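# Lift three sand cores from mould onto plywood boards

## Task

Remove three sand cores from the mould: the elongated core with the rounded nose, plus the two upright cores fitted with blades that sit in the mould half on the robot's right (the right_arm, -y side). Put all three down on the plywood boards next to the mould and release them. The other two cores must remain upright in the mould.

## Robot and tools

Robot: two six-joint arms, left_arm and right_arm, each with a two-finger gripper and a wrist camera (cam_left_wrist, cam_right_wrist, both 896x504). Scene frame: origin at table-top height midway between the nominal bases, +x out over the table, +y toward left_arm, +z up. Calibrated bases: left_arm at (+0.031, +0.345, 0) m, right_arm at (+0.030, -0.335, 0) m, each turned only slightly about z. The robot's right half of the mould is therefore on the -y side. Arm names are not image sides.

Row layout: every command row has 14 numbers, one list covering both arms, even if only one arm should move. Order: left_arm waist, shoulder, elbow, wrist pitch, wrist yaw, wrist roll, opening, then the same seven for right_arm. Joint entries are offsets, scaled to [-1, 1], counted from the Joint targets printed at the start of the action or call, not from the previous row. 1.0 equals 2.224 rad for waist, shoulder and elbow and 8.485 rad for the three wrist joints. Stated joint ranges (rad): waist -2.618..3.054, shoulder 0..3.142, elbow 0..3.142, wrist pitch -1.571..1.571, wrist yaw -1.571..1.571, wrist roll -2.094..2.094; real ends may differ by about 0.059 rad. Asking more than 0.059 rad beyond an end gets the action refused for both arms. Opening is absolute, not an offset: +1 fully open, -1 closed. A 0 in an opening slot is a real command, so repeat the current opening to keep a gripper as it is.

execute_actions(actions, cameras): actions is a list of actions, each a table of up to 15 rows; each row lasts 1/30 s and the final row repeats until 15 steps are done. An empty list just reports state and images. cameras picks images: omitted, null or ["all"] gives all, [] gives none.

move(target, speed, blend, opening_speed, blocking, cameras): target is one 14-number row, or a list of up to 15 such rows; all rows count as offsets from the same starting Joint targets. All joints move together, so the gripper traces a curve and nothing avoids obstacles or the other arm. speed is rad/s for the joint with the longest travel (0.01 to 12.57, default 0.5), one value or one per target. blend (rad) rounds corners between listed targets. opening_speed (0.2 or more, scale units per second) ramps the fingers; use it near its minimum to close gently on cores. blocking=false returns after about 0.5 s while the move continues. The result adds a move: line such as done, off_target (rests more than 0.035 rad from target), moving, held or fault, plus limits=held if steps were withheld. done does not prove contact or a grasp.

wait(seconds 0 to 10) lets time pass with the last commands held. stop brakes a running move. zoom_image(camera, region=[x0,y0,x1,y1] pixels, at most 504x504) enlarges part of a wrist camera's latest image. finished_scene(scene) ends the current scene, given its number; it is final.

Results: end_effector_position (m) and end_effector_quat_wxyz for each gripper are in that arm's own base frame and may be off by a few cm. The point lies between the finger pads, about 1 cm behind the tips; fingers extend along gripper +z and open along y. Joint positions and Joint velocities list each arm's six joints then the pad gap (m; 0.094 open). Joint targets is the base for your next offsets. grip_measured uses the opening scale; with a full squeeze it reads slightly below the part's width, so it cannot show first contact. grip_effort_nm is motor effort (negative closing) and does not drop to zero at rest. Joint torques include arm weight; joints 1 to 3 wrap at ±28 N m. Lines like "joint sent to its limit", "joint command not followed" (clearance check altered targets), MOTOR HOT and OVER-TEMPERATURE FAULT deserve attention.

Motion notes: joint speed is capped and targets cannot run far ahead of measured angles, so big offsets may need several actions; tiny turns may not start. If an arm is blocked, it keeps pushing until you command its targets back past the measured angles.

Avoid: dropping cores, releasing a core while it is still moving, fast impacts, hard presses, knocking the two cores that must stay, anything leaving the table, and arm-to-arm contact (closing on the other gripper's fingers counts). Camera cables touching objects count as touching. Long outstretched holds or pushing at unreachable poses heat motors; at 90 °C that arm folds and stops working. Loose objects can get brief random nudges.

Each tool is called as a command line: name --argument value for each argument, lists and objects as JSON in quotes; but a table of rows of numbers goes row by row, as --pt "numbers of a row", without its own name.

## Session

execute_actions --actions '[]'

Scene clock: 0.00 s.
left_arm: end_effector_position=(+0.3631, -0.0246, +0.2028) grip_measured=+1.000 grip_effort_nm=n/a end_effector_quat_wxyz=(+0.569, -0.059, +0.818, -0.064) | right_arm: end_effector_position=(+0.3464, +0.0127, +0.2781) grip_measured=+1.000 grip_effort_nm=n/a end_effector_quat_wxyz=(+0.512, -0.227, +0.829, +0.002)
Joint positions: left_arm=[-0.095 1.034 0.566 0.116 -0.051 -0.203 0.094] | right_arm=[-0.154 1.056 1.018 -0.499 -0.37 -0.476 0.094]
Joint velocities: within noise
Joint torques (N m): no reading
Heat: left arm: 32 °C; right arm: 36 °C.
Joint targets: left_arm=[-0.095 1.027 0.576 0.117 -0.051 -0.202] | right_arm=[-0.154 1.049 1.030 -0.497 -0.374 -0.475]
Tool commands: left_gripper/opening=+1.0 right_gripper/opening=+1.0

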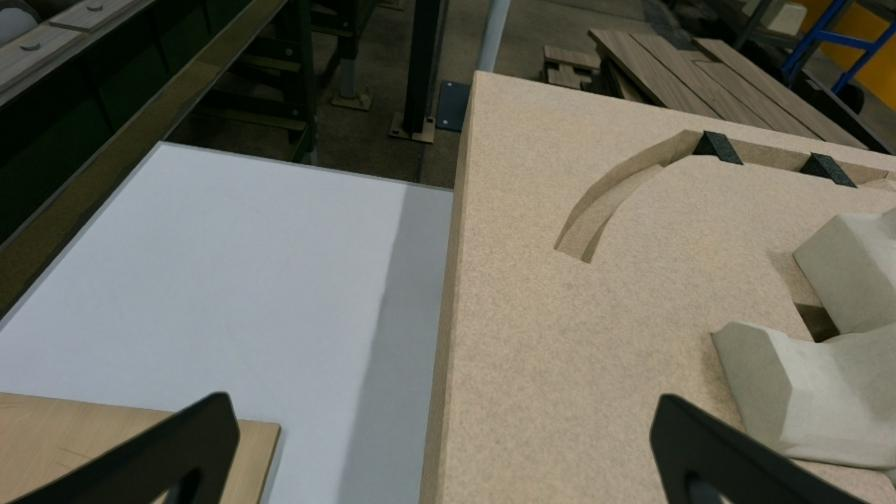

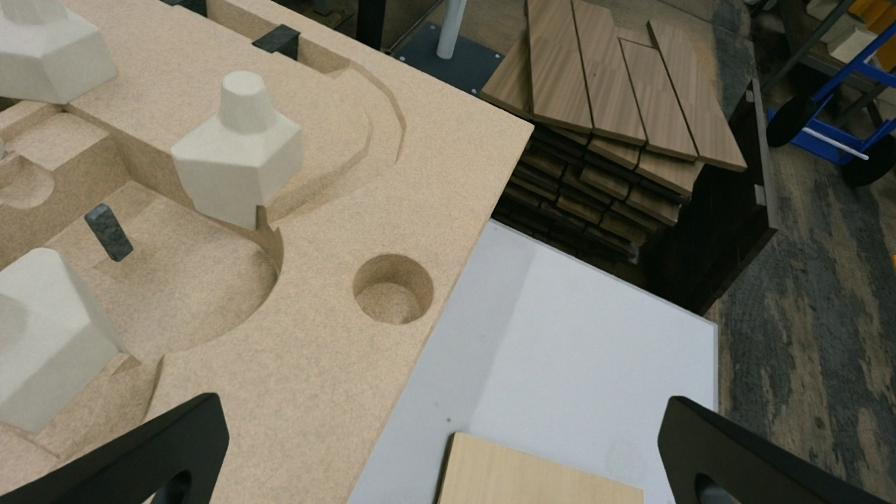

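move --target '[-0.0247,0.1228,0.5054,-0.1906,0.006,0.0238,1,0.1142,0.1129,0.3013,-0.1182,0.0441,0.056,1]' --speed 0.8

Scene clock: 24.77 s.
left_arm: end_effector_position=(+0.2607, -0.0347, +0.2982) grip_measured=+1.000 grip_effort_nm=0.027 end_effector_quat_wxyz=(+0.230, +0.065, +0.971, -0.013) | right_arm: end_effector_position=(+0.2634, +0.0269, +0.2967) grip_measured=+1.000 grip_effort_nm=0.022 end_effector_quat_wxyz=(+0.230, -0.050, +0.972, +0.013)
Joint positions: left_arm=[-0.142 1.292 1.679 -1.492 -0.009 -0.007 0.094] | right_arm=[0.094 1.295 1.673 -1.485 -0.006 -0.008 0.094]
Joint torques (N m): left_arm=[-0.57 -2.24 6.06 1.25 0.12 0.01] | right_arm=[0.55 -2.37 6.94 0.66 0.05 0.05]
Heat: left arm: 36 °C; right arm: 39 °C.
Joint targets: left_arm=[-0.150 1.299 1.700 -1.500 0.000 0.000] | right_arm=[0.100 1.300 1.700 -1.500 0.000 0.000]
move: done

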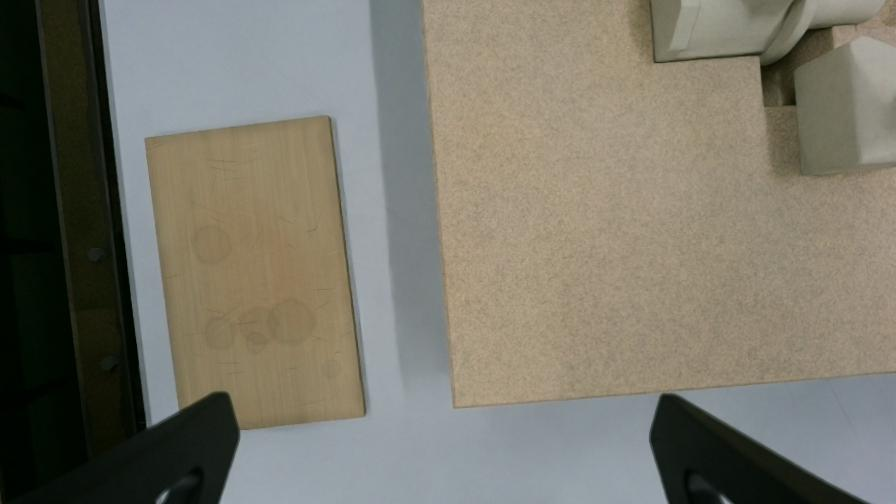

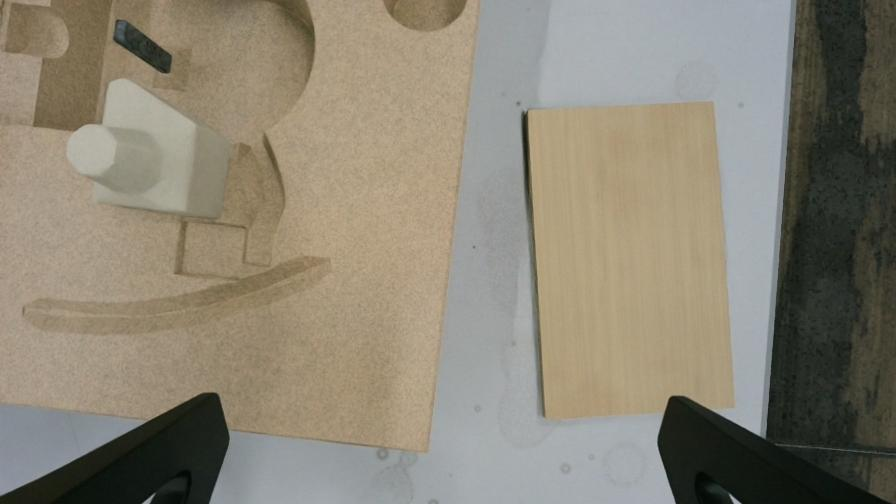

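move --target '[0,0.135,0.09,0.0118,0,0,1,0.0,0.135,0.09,0.0118,0,0,1]' --speed 0.8

move --target '[-0.18,0,0,0,0,0,1,0.17,0,0,0,0,0,1]' --speed 0.8

Scene clock: 30.70 s.
left_arm: end_effector_position=(+0.3490, -0.0474, +0.2818) grip_measured=+1.000 grip_effort_nm=0.032 end_effector_quat_wxyz=(+0.216, +0.065, +0.974, -0.012) | right_arm: end_effector_position=(+0.3495, +0.0349, +0.2788) grip_measured=+1.000 grip_effort_nm=0.027 end_effector_quat_wxyz=(+0.210, -0.050, +0.976, +0.012)
Joint positions: left_arm=[-0.142 1.601 1.877 -1.411 -0.008 -0.007 0.094] | right_arm=[0.094 1.605 1.873 -1.416 -0.005 -0.007 0.094]
Joint torques (N m): left_arm=[-0.59 -5.67 6.53 1.37 0.11 0.01] | right_arm=[0.55 -5.87 7.2 0.92 0.05 0.05]
Heat: left arm: 35 °C; right arm: 38 °C.
Joint targets: left_arm=[-0.150 1.600 1.900 -1.400 -0.001 -0.001] | right_arm=[0.100 1.601 1.900 -1.400 0.000 0.001]
move: done

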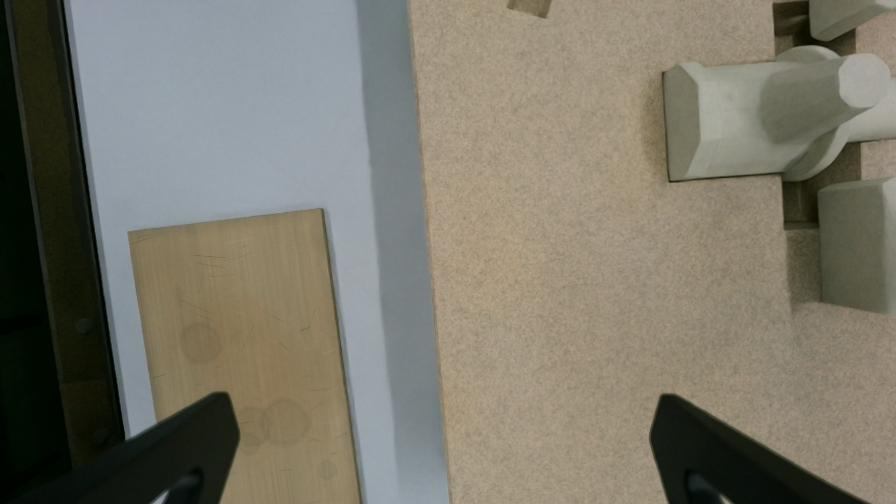

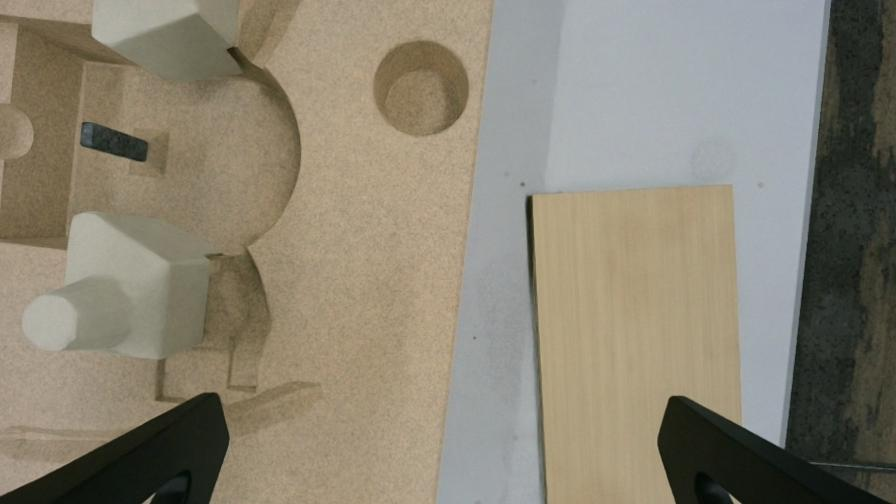

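Scene clock: 31.63 s.
left_arm: end_effector_position=(+0.3013, -0.1831, +0.2820) grip_measured=+1.000 grip_effort_nm=0.027 end_effector_quat_wxyz=(+0.209, +0.262, +0.940, -0.059) | right_arm: end_effector_position=(+0.3116, +0.1629, +0.2790) grip_measured=+1.000 grip_effort_nm=0.027 end_effector_quat_wxyz=(+0.205, -0.234, +0.949, +0.050)
Joint positions: left_arm=[-0.549 1.601 1.877 -1.409 0 -0.006 0.094] | right_arm=[0.478 1.605 1.873 -1.414 -0.002 -0.006 0.094]
Joint torques (N m): left_arm=[-0.16 -5.6 6.45 1.35 0.03 0.02] | right_arm=[0.23 -5.86 7.2 0.91 0 0.04]
Heat: left arm: 35 °C; right arm: 38 °C.
Joint targets: left_arm=[-0.551 1.600 1.900 -1.400 0.000 -0.001] | right_arm=[0.479 1.601 1.900 -1.399 0.000 0.001]
move: done

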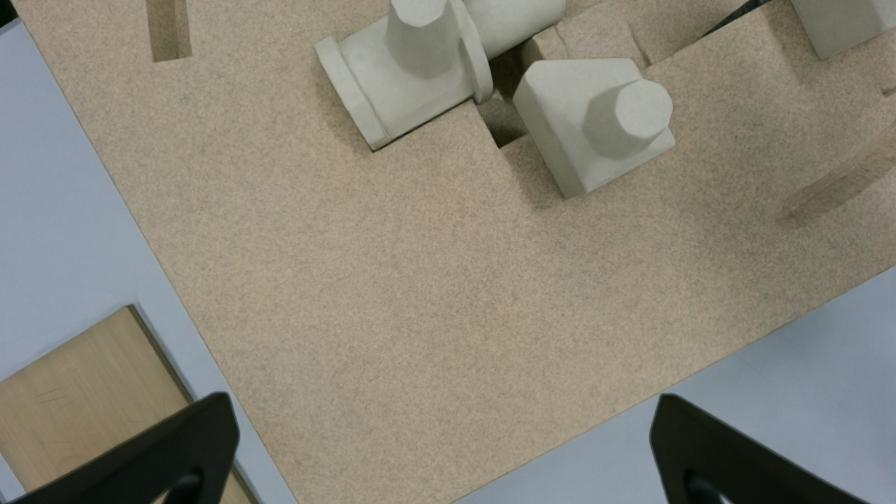

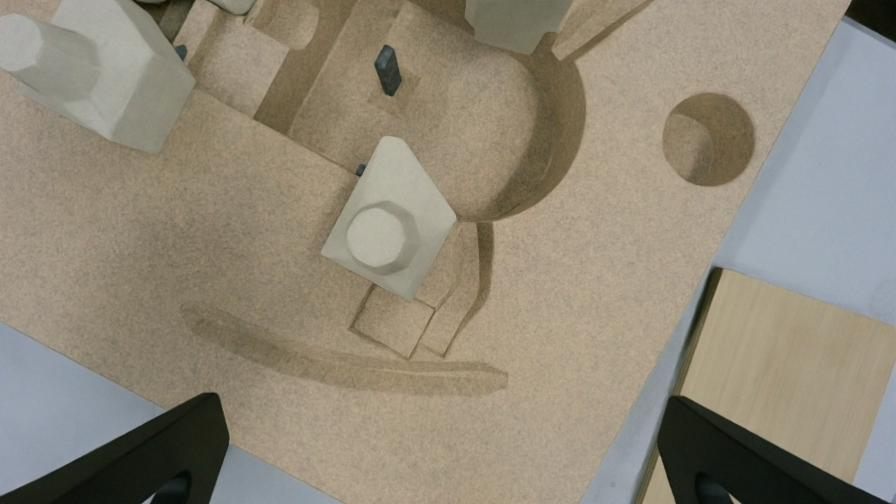

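move --target '[0.09,0.135,0.18,-0.0118,0,0,1,-0.035,0.135,0.18,-0.0118,0,0,1]' --speed 0.8

Scene clock: 36.23 s.
left_arm: end_effector_position=(+0.3933, -0.1427, +0.2960) grip_measured=+1.000 grip_effort_nm=0.027 end_effector_quat_wxyz=(+0.228, +0.167, +0.958, -0.041) | right_arm: end_effector_position=(+0.3863, +0.1665, +0.2936) grip_measured=+1.000 grip_effort_nm=0.027 end_effector_quat_wxyz=(+0.226, -0.198, +0.953, +0.046)
Joint positions: left_arm=[-0.351 1.889 2.278 -1.492 0 -0.005 0.094] | right_arm=[0.404 1.894 2.274 -1.484 -0.001 -0.006 0.094]
Joint torques (N m): left_arm=[0.08 -6.83 6.12 1.23 0.02 0.01] | right_arm=[-0.34 -7.12 6.89 0.71 0.04 0.03]
Heat: left arm: 35 °C; right arm: 38 °C.
Joint targets: left_arm=[-0.350 1.900 2.301 -1.500 0.000 -0.001] | right_arm=[0.401 1.901 2.301 -1.500 0.000 0.001]
move: done

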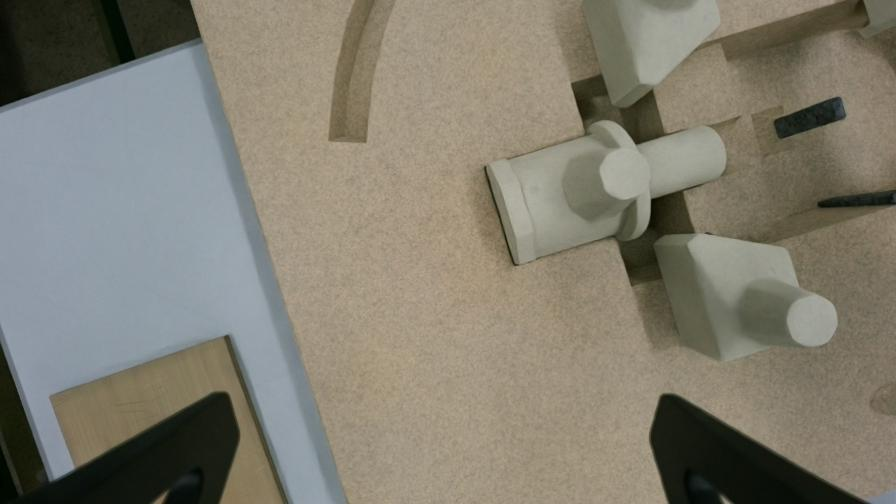

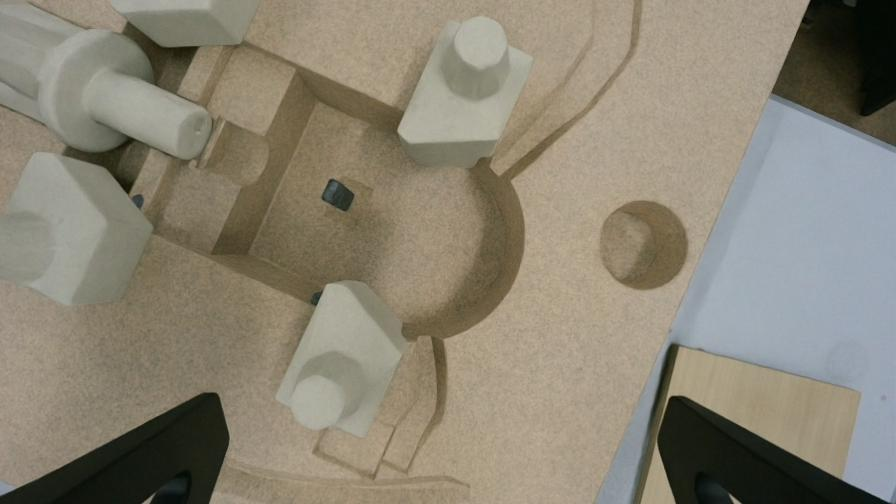

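zoom_image --camera "cam_right_wrist" --region '[200, 200, 500, 500]'

zoom_image --camera "cam_right_wrist" --region '[360, 0, 660, 250]'

zoom_image --camera "cam_left_wrist" --region '[450, 80, 890, 400]'

Scaled by 1.680.

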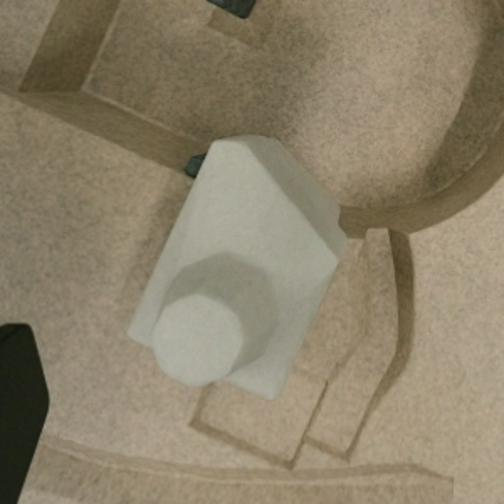

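Scaled by 1.680.

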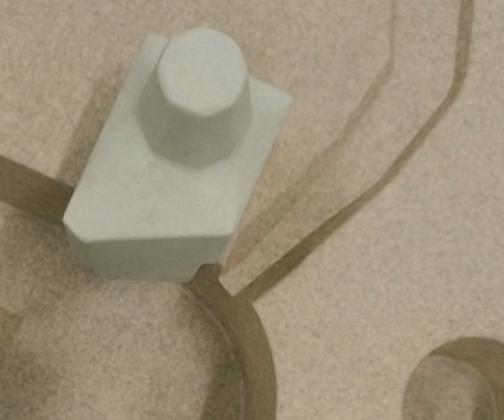

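Scaled by 1.145.

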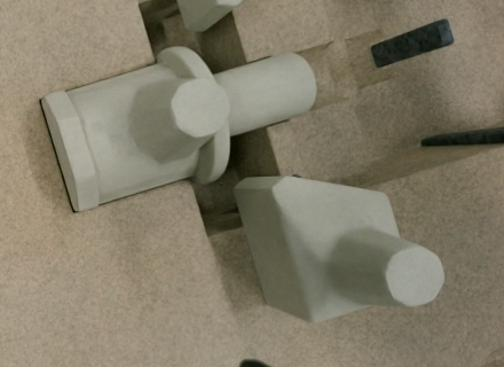

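move --target '[0,-0.763,-0.9087,0.1677,0,0,1,-0.0904,-0.763,-0.9087,0.1677,0,0,1]' --speed 1.2

Scene clock: 76.37 s.
left_arm: end_effector_position=(+0.2362, -0.0853, +0.2435) grip_measured=+1.000 grip_effort_nm=0.027 end_effector_quat_wxyz=(+0.684, +0.124, +0.708, -0.123) | right_arm: end_effector_position=(+0.2453, +0.0526, +0.2422) grip_measured=+1.000 grip_effort_nm=0.027 end_effector_quat_wxyz=(+0.690, -0.077, +0.717, +0.070)
Joint positions: left_arm=[-0.351 0.218 0.285 -0.102 0 -0.005 0.094] | right_arm=[0.207 0.216 0.284 -0.107 -0.001 -0.006 0.094]
Joint torques (N m): left_arm=[0.17 0.7 5.19 2.47 0 -0.03] | right_arm=[-0.58 0.81 5.83 1.81 0 0.03]
Heat: left arm: 35 °C; right arm: 38 °C.
Joint targets: left_arm=[-0.350 0.203 0.280 -0.077 0.000 -0.001] | right_arm=[0.200 0.204 0.279 -0.077 0.000 0.001]
move: done

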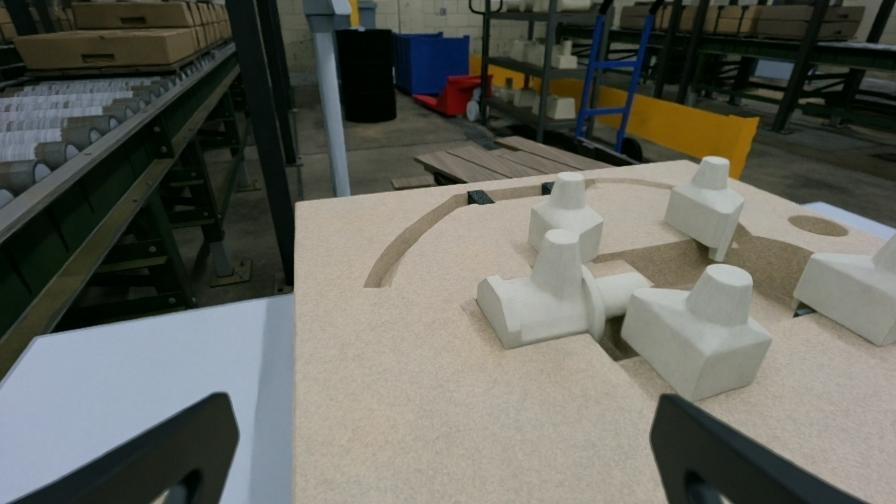

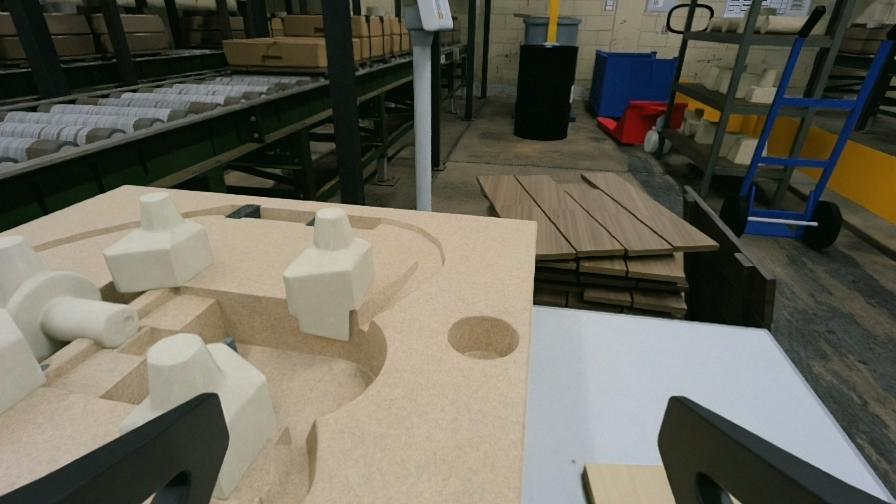

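zoom_image --camera "cam_left_wrist" --region '[440, 140, 896, 420]'

zoom_image --camera "cam_right_wrist" --region '[0, 160, 450, 500]'

Scaled by 1.105.

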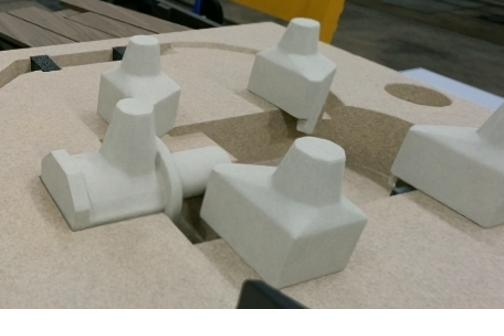

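Scaled by 1.120.

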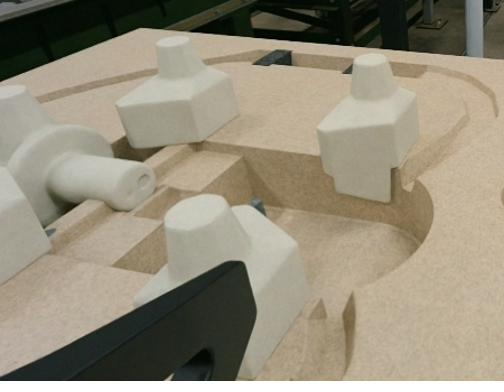

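move --target '[0,0,0,0,0,0,1,0.1911,0.7518,0.7383,-0.1566,0.0184,0.0741,1]' --speed 1.0

Scene clock: 150.53 s.
left_arm: end_effector_position=(+0.2362, -0.0853, +0.2438) grip_measured=+1.000 grip_effort_nm=0.027 end_effector_quat_wxyz=(+0.684, +0.123, +0.708, -0.123) | right_arm: end_effector_position=(+0.3322, +0.2086, +0.1939) grip_measured=+1.000 grip_effort_nm=0.022 end_effector_quat_wxyz=(+0.123, +0.005, +0.992, +0.000)
Joint positions: left_arm=[-0.351 0.218 0.285 -0.101 0 -0.005 0.094] | right_arm=[0.624 1.873 1.893 -1.389 0.145 0.62 0.094]
Joint torques (N m): left_arm=[0.09 0.77 5.27 2.47 0.01 -0.02] | right_arm=[0.14 -7.76 7.5 0.23 0.16 0.07]
Heat: left arm: 42 °C; right arm: 41 °C.
Joint targets: left_arm=[-0.350 0.203 0.280 -0.077 0.000 -0.001] | right_arm=[0.625 1.876 1.921 -1.406 0.156 0.629]
move: done

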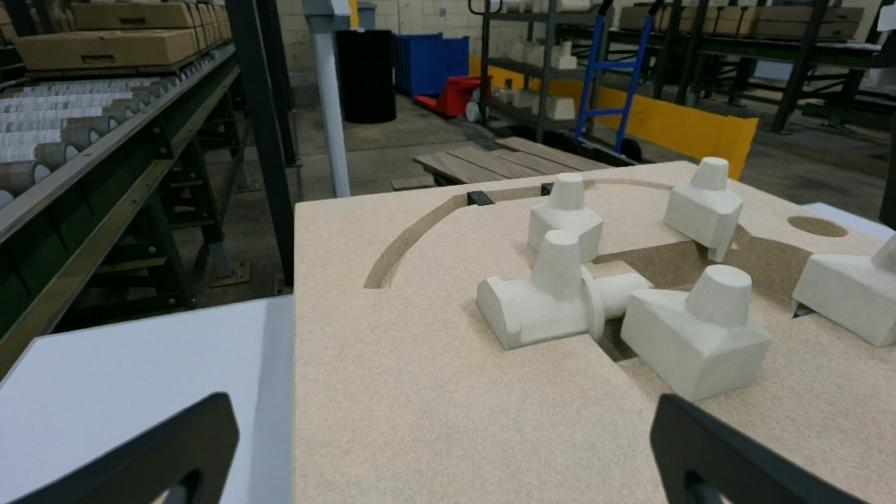

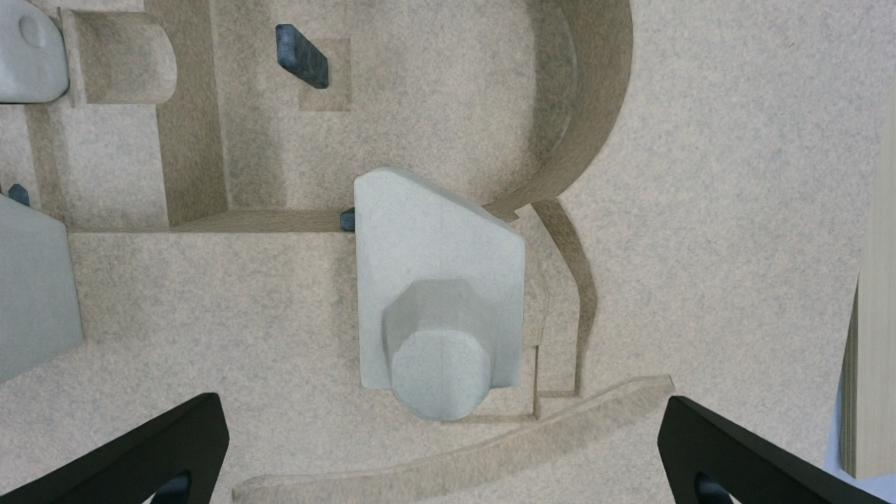

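move --target '[0,0,0,0,0,0,1,0,-0.0169,-0.1661,0.0391,0,0,1]' --speed 0.4 --cameras '["cam_right_wrist"]'

Scene clock: 158.13 s.
left_arm: end_effector_position=(+0.2362, -0.0853, +0.2438) grip_measured=+1.000 grip_effort_nm=0.022 end_effector_quat_wxyz=(+0.684, +0.123, +0.708, -0.123) | right_arm: end_effector_position=(+0.3311, +0.2076, +0.1084) grip_measured=+1.000 grip_effort_nm=0.027 end_effector_quat_wxyz=(+0.108, +0.004, +0.994, -0.011)
Joint positions: left_arm=[-0.351 0.218 0.285 -0.101 0 -0.005 0.094] | right_arm=[0.624 1.873 1.558 -1.092 0.145 0.621 0.094]
Joint torques (N m): left_arm=[0.08 0.83 5.16 2.5 0.03 -0.01] | right_arm=[0.13 -10.97 4.97 0.53 0.15 0.06]
Heat: left arm: 42 °C; right arm: 40 °C.
Joint targets: left_arm=[-0.350 0.203 0.280 -0.077 0.000 -0.001] | right_arm=[0.625 1.838 1.552 -1.074 0.156 0.629]
move: done
Images, in order (width x height): cam_right_wrist 896x504.

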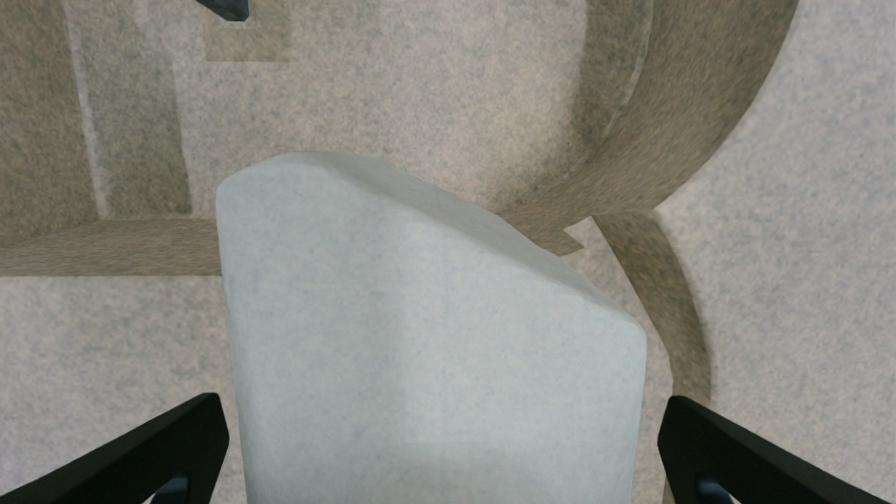

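move --target '[0,0,0,0,0,0,1,0,0,0,0,0,0,0.0]' --opening_speed 0.3 --cameras '["cam_right_wrist"]'

Scene clock: 168.77 s.
left_arm: end_effector_position=(+0.2362, -0.0853, +0.2439) grip_measured=+1.000 grip_effort_nm=0.022 end_effector_quat_wxyz=(+0.684, +0.123, +0.708, -0.123) | right_arm: end_effector_position=(+0.3316, +0.2085, +0.1085) grip_measured=+0.161 grip_effort_nm=-1.004 end_effector_quat_wxyz=(+0.109, +0.004, +0.994, -0.009)
Joint positions: left_arm=[-0.351 0.218 0.285 -0.1 0 -0.005 0.094] | right_arm=[0.624 1.873 1.558 -1.088 0.143 0.621 0.055]
Joint torques (N m): left_arm=[0.1 0.73 5.22 2.47 0.04 -0.01] | right_arm=[0.12 -10.99 4.97 0.51 0.18 0.06]
Heat: left arm: 42 °C; right arm: 39 °C.
Joint targets: left_arm=[-0.350 0.203 0.280 -0.077 0.000 -0.001] | right_arm=[0.625 1.838 1.552 -1.074 0.156 0.629]
move: done
Images, in order (width x height): cam_right_wrist 896x504.

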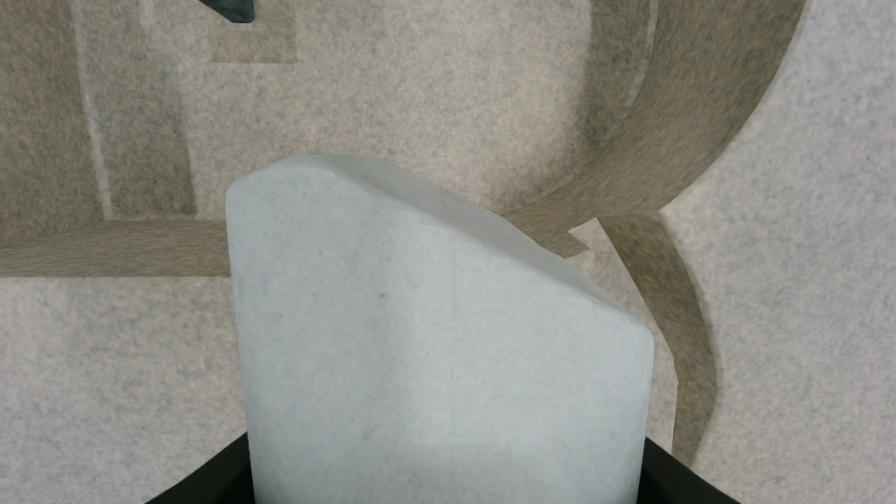

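move --pt "0 0 0 0 0 0 1 0 0.0121 0.0845 -0.019 0 0 0.0" --pt "0 0 0 0 0 0 1 0 0.0324 0.2037 -0.0455 0 0 0.0" --speed 0.25 --blend 0.05

Scene clock: 178.00 s.
left_arm: end_effector_position=(+0.2362, -0.0853, +0.2439) grip_measured=+1.000 grip_effort_nm=0.027 end_effector_quat_wxyz=(+0.684, +0.123, +0.708, -0.123) | right_arm: end_effector_position=(+0.3301, +0.2074, +0.1981) grip_measured=+0.161 grip_effort_nm=-1.004 end_effector_quat_wxyz=(+0.109, +0.004, +0.994, -0.010)
Joint positions: left_arm=[-0.351 0.218 0.285 -0.1 0 -0.005 0.094] | right_arm=[0.624 1.907 1.963 -1.46 0.143 0.621 0.055]
Joint torques (N m): left_arm=[0.08 0.72 5.18 2.49 0.01 0] | right_arm=[0.12 -7.92 8.51 0.37 0.19 0.05]
Heat: left arm: 43 °C; right arm: 38 °C.
Joint targets: left_arm=[-0.350 0.203 0.280 -0.077 0.000 -0.001] | right_arm=[0.625 1.910 2.005 -1.460 0.156 0.629]
move: off_target (right_arm); right_arm: the elbow is farthest, 0.042 rad from its target

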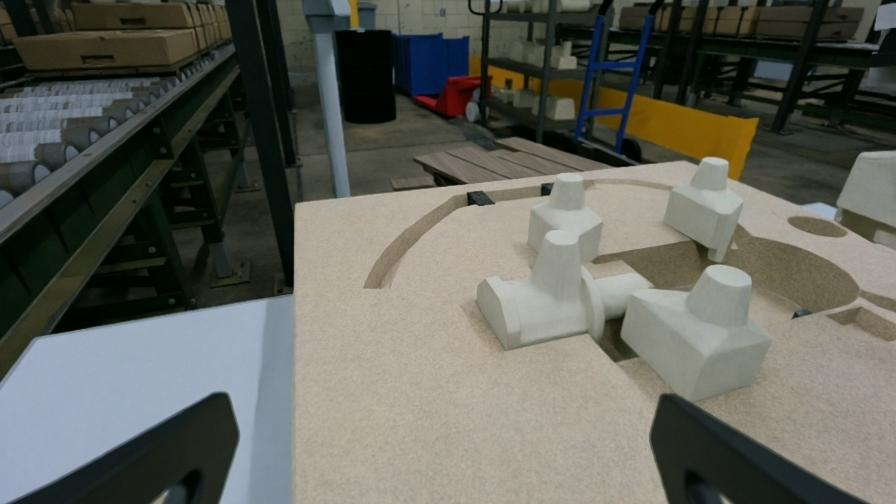

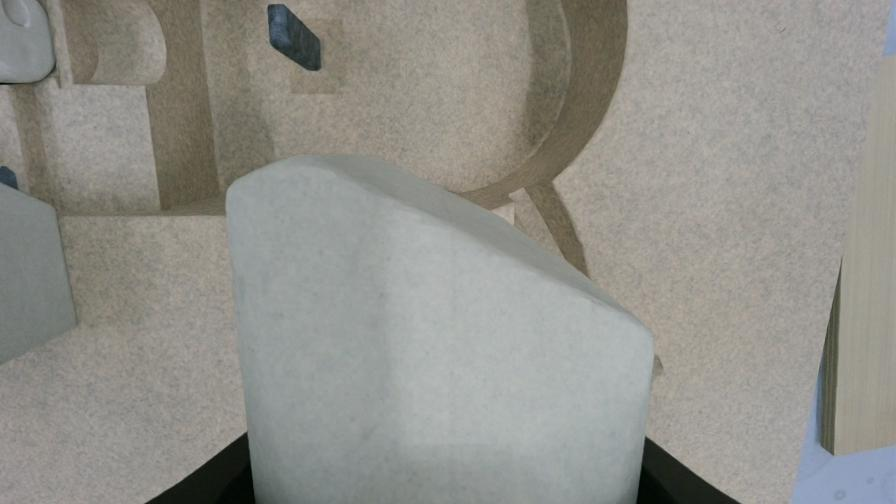

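move --target '[-0.18,0,0,0,0,0,1,0,0,0,0,0,0,0.0]' --speed 0.8 --cameras '["cam_left_wrist"]'

zoom_image --camera "cam_left_wrist" --region '[350, 50, 800, 400]'

Scene clock: 183.57 s.
left_arm: end_effector_position=(+0.1856, -0.1691, +0.2439) grip_measured=+1.000 grip_effort_nm=0.037 end_effector_quat_wxyz=(+0.647, +0.259, +0.670, -0.254) | right_arm: end_effector_position=(+0.3298, +0.2072, +0.1980) grip_measured=+0.161 grip_effort_nm=-1.004 end_effector_quat_wxyz=(+0.108, +0.004, +0.994, -0.010)
Joint positions: left_arm=[-0.743 0.218 0.285 -0.1 0 -0.005 0.094] | right_arm=[0.624 1.907 1.963 -1.462 0.143 0.621 0.055]
Joint torques (N m): left_arm=[-0.54 0.8 5.24 2.47 0.03 0] | right_arm=[0.14 -7.91 8.47 0.39 0.19 0.06]
Heat: left arm: 43 °C; right arm: 38 °C.
Joint targets: left_arm=[-0.751 0.203 0.280 -0.077 0.000 -0.001] | right_arm=[0.625 1.910 2.005 -1.460 0.156 0.629]
move: off_target (right_arm); right_arm: the elbow is farthest, 0.042 rad from its target
Images, in order (width x height): cam_left_wrist 896x504.

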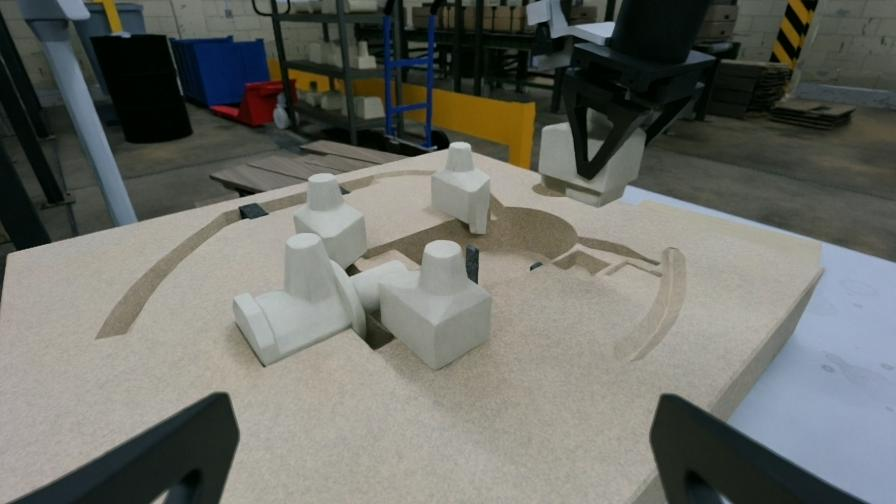

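Scaled by 1.120.

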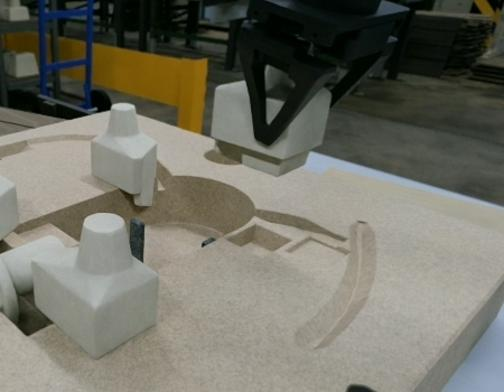

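zoom_image --camera "cam_left_wrist" --region '[520, 80, 680, 220]'

Scaled by 3.150.

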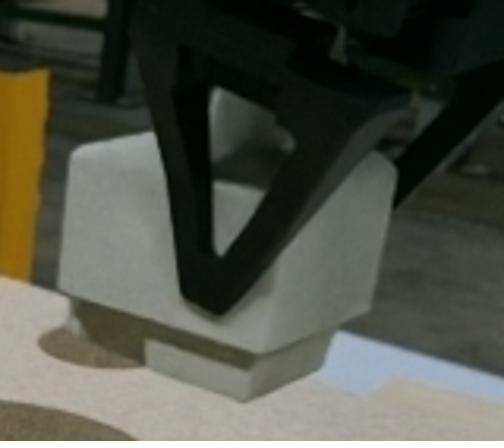

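move --pt "0 0 0 0 0 0 1 -0.4667 -0.1664 -0.263 0.0607 -0.0421 -0.1169 0.0" --pt "0 0 0 0 0 0 1 -0.4667 -0.1538 -0.4114 0.1031 -0.0421 -0.1169 0.0" --speed '[0.7,0.4]' --blend 0.1

Scene clock: 209.63 s.
left_arm: end_effector_position=(+0.1856, -0.1691, +0.2439) grip_measured=+1.000 grip_effort_nm=0.027 end_effector_quat_wxyz=(+0.647, +0.259, +0.670, -0.254) | right_arm: end_effector_position=(+0.3500, -0.1173, +0.0918) grip_measured=+0.161 grip_effort_nm=-1.004 end_effector_quat_wxyz=(+0.225, +0.010, +0.974, +0.003)
Joint positions: left_arm=[-0.743 0.218 0.285 -0.1 0 -0.005 0.094] | right_arm=[-0.412 1.588 1.082 -0.646 -0.178 -0.354 0.055]
Joint torques (N m): left_arm=[-0.61 0.8 5.22 2.45 0.01 -0.02] | right_arm=[-0.14 -7.61 6.24 1.34 -0.31 -0.13]
Heat: left arm: 44 °C; right arm: 37 °C.
Joint targets: left_arm=[-0.751 0.203 0.280 -0.077 0.000 -0.001] | right_arm=[-0.413 1.568 1.090 -0.585 -0.201 -0.362]
move: off_target (right_arm); right_arm: the wrist pitch is farthest, 0.061 rad from its target

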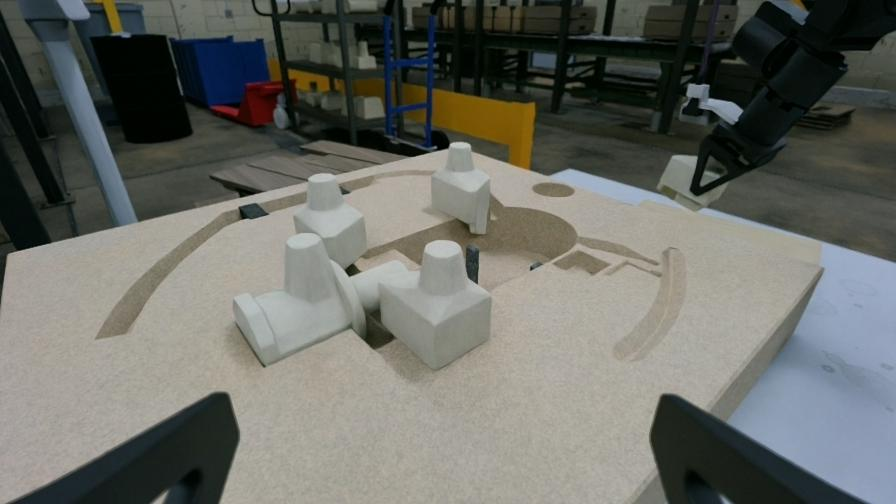

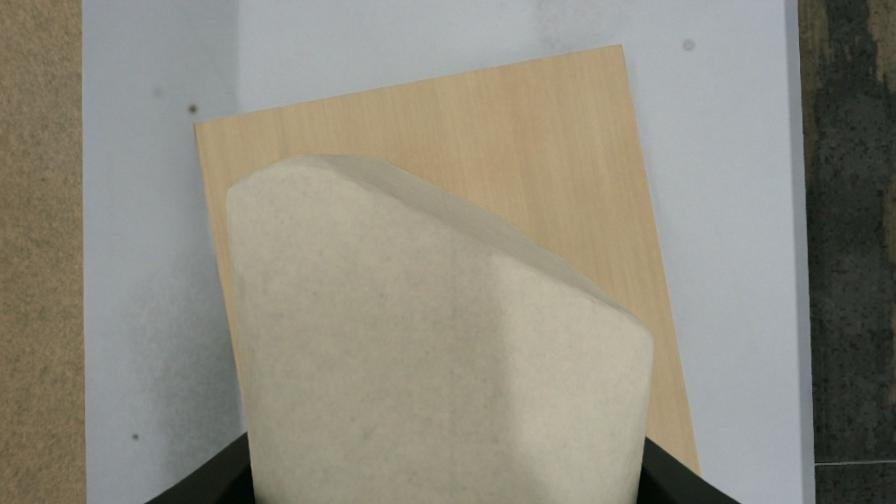

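move --target '[0,0,0,0,0,0,1,0,0.0234,-0.0692,0.0324,0,0,0.0]' --speed 0.2

zoom_image --camera "cam_left_wrist" --region '[600, 50, 820, 250]'

Scene clock: 217.43 s.
left_arm: end_effector_position=(+0.1856, -0.1691, +0.2439) grip_measured=+1.000 grip_effort_nm=0.032 end_effector_quat_wxyz=(+0.647, +0.259, +0.670, -0.254) | right_arm: end_effector_position=(+0.3601, -0.1216, +0.0573) grip_measured=+0.161 grip_effort_nm=-1.004 end_effector_quat_wxyz=(+0.262, +0.005, +0.965, -0.012)
Joint positions: left_arm=[-0.743 0.218 0.285 -0.1 0 -0.005 0.094] | right_arm=[-0.412 1.622 0.932 -0.38 -0.179 -0.356 0.055]
Joint torques (N m): left_arm=[-0.61 0.84 5.31 2.48 0.03 -0.01] | right_arm=[-0.16 -6.19 5.6 1.51 -0.3 -0.12]
Heat: left arm: 44 °C; right arm: 38 °C.
Joint targets: left_arm=[-0.751 0.203 0.280 -0.077 0.000 -0.001] | right_arm=[-0.413 1.621 0.936 -0.310 -0.201 -0.362]
move: off_target (right_arm); right_arm: the wrist pitch is farthest, 0.070 rad from its target

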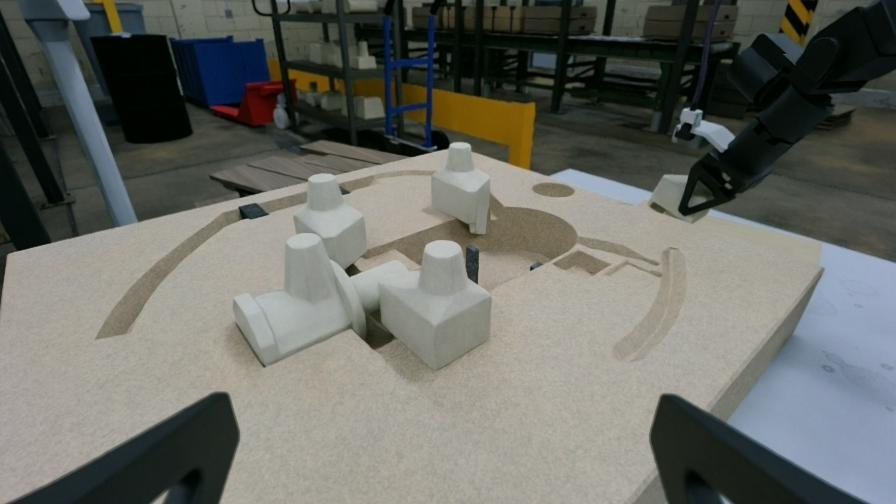

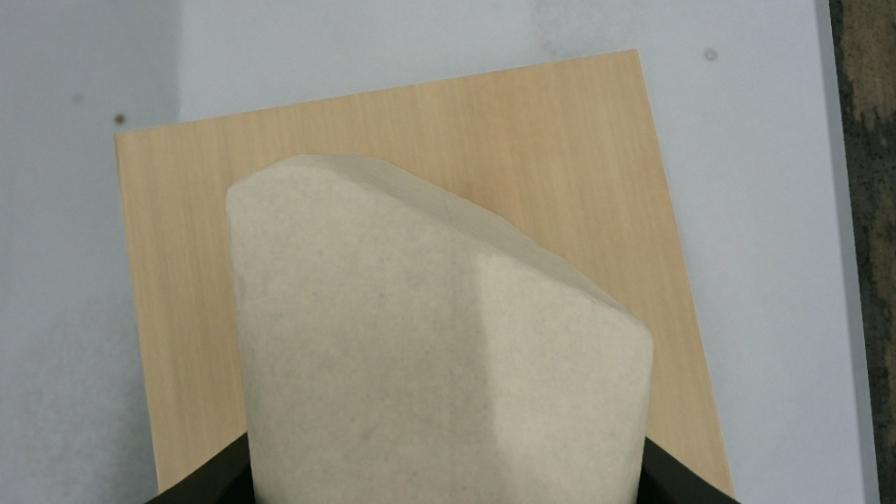

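Scaled by 2.291.

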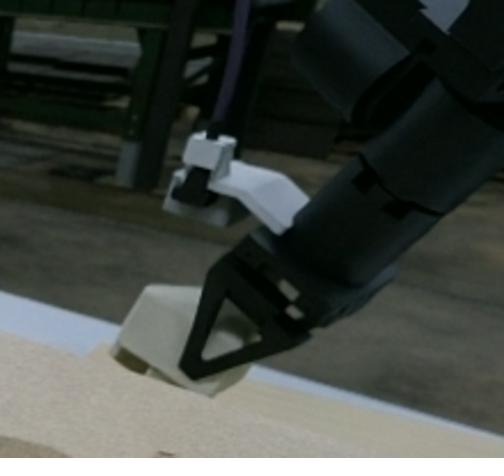

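move --target '[-0.0895,0.2503,0.4477,-0.0871,0,0,1,0,0.009,-0.0103,0.0051,0,0,0.0]' --speed 0.8

zoom_image --camera "cam_left_wrist" --region '[350, 50, 650, 250]'

Scene clock: 225.43 s.
left_arm: end_effector_position=(+0.1484, -0.2024, +0.3921) grip_measured=+1.000 grip_effort_nm=0.032 end_effector_quat_wxyz=(+0.522, +0.366, +0.722, -0.268) | right_arm: end_effector_position=(+0.3656, -0.1233, +0.0556) grip_measured=+0.161 grip_effort_nm=-1.004 end_effector_quat_wxyz=(+0.275, +0.003, +0.961, -0.016)
Joint positions: left_arm=[-0.942 0.757 1.254 -0.813 0 -0.005 0.094] | right_arm=[-0.412 1.63 0.918 -0.328 -0.183 -0.356 0.055]
Joint torques (N m): left_arm=[-0.62 1.16 6.24 2.16 0.04 0] | right_arm=[-0.14 -5.37 5.09 1.5 -0.26 -0.11]
Heat: left arm: 45 °C; right arm: 39 °C.
Joint targets: left_arm=[-0.950 0.760 1.275 -0.816 0.000 -0.001] | right_arm=[-0.413 1.640 0.913 -0.267 -0.201 -0.362]
move: off_target (right_arm); right_arm: the wrist pitch is farthest, 0.061 rad from its target

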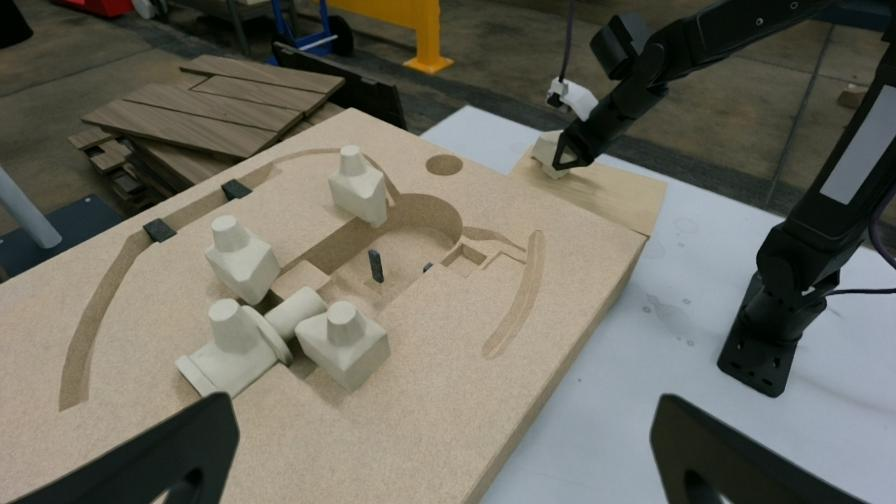

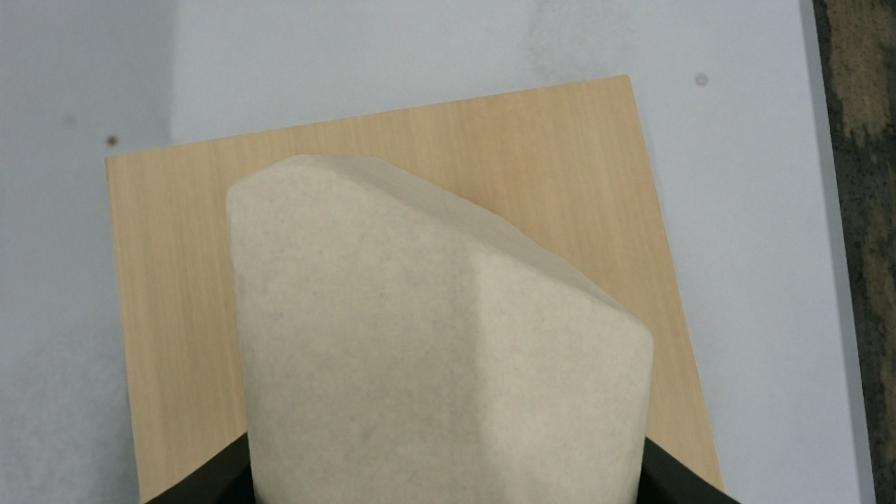

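Scaled by 1.680.

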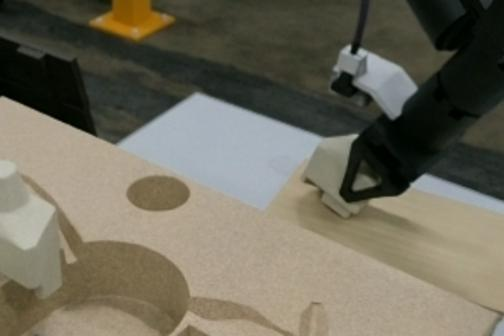

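zoom_image --camera "cam_left_wrist" --region '[510, 110, 610, 200]'

Scaled by 5.040.

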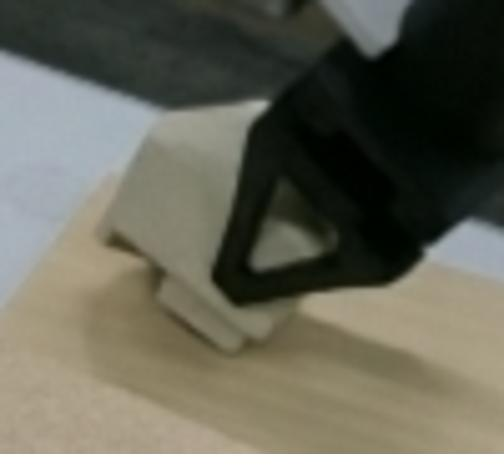

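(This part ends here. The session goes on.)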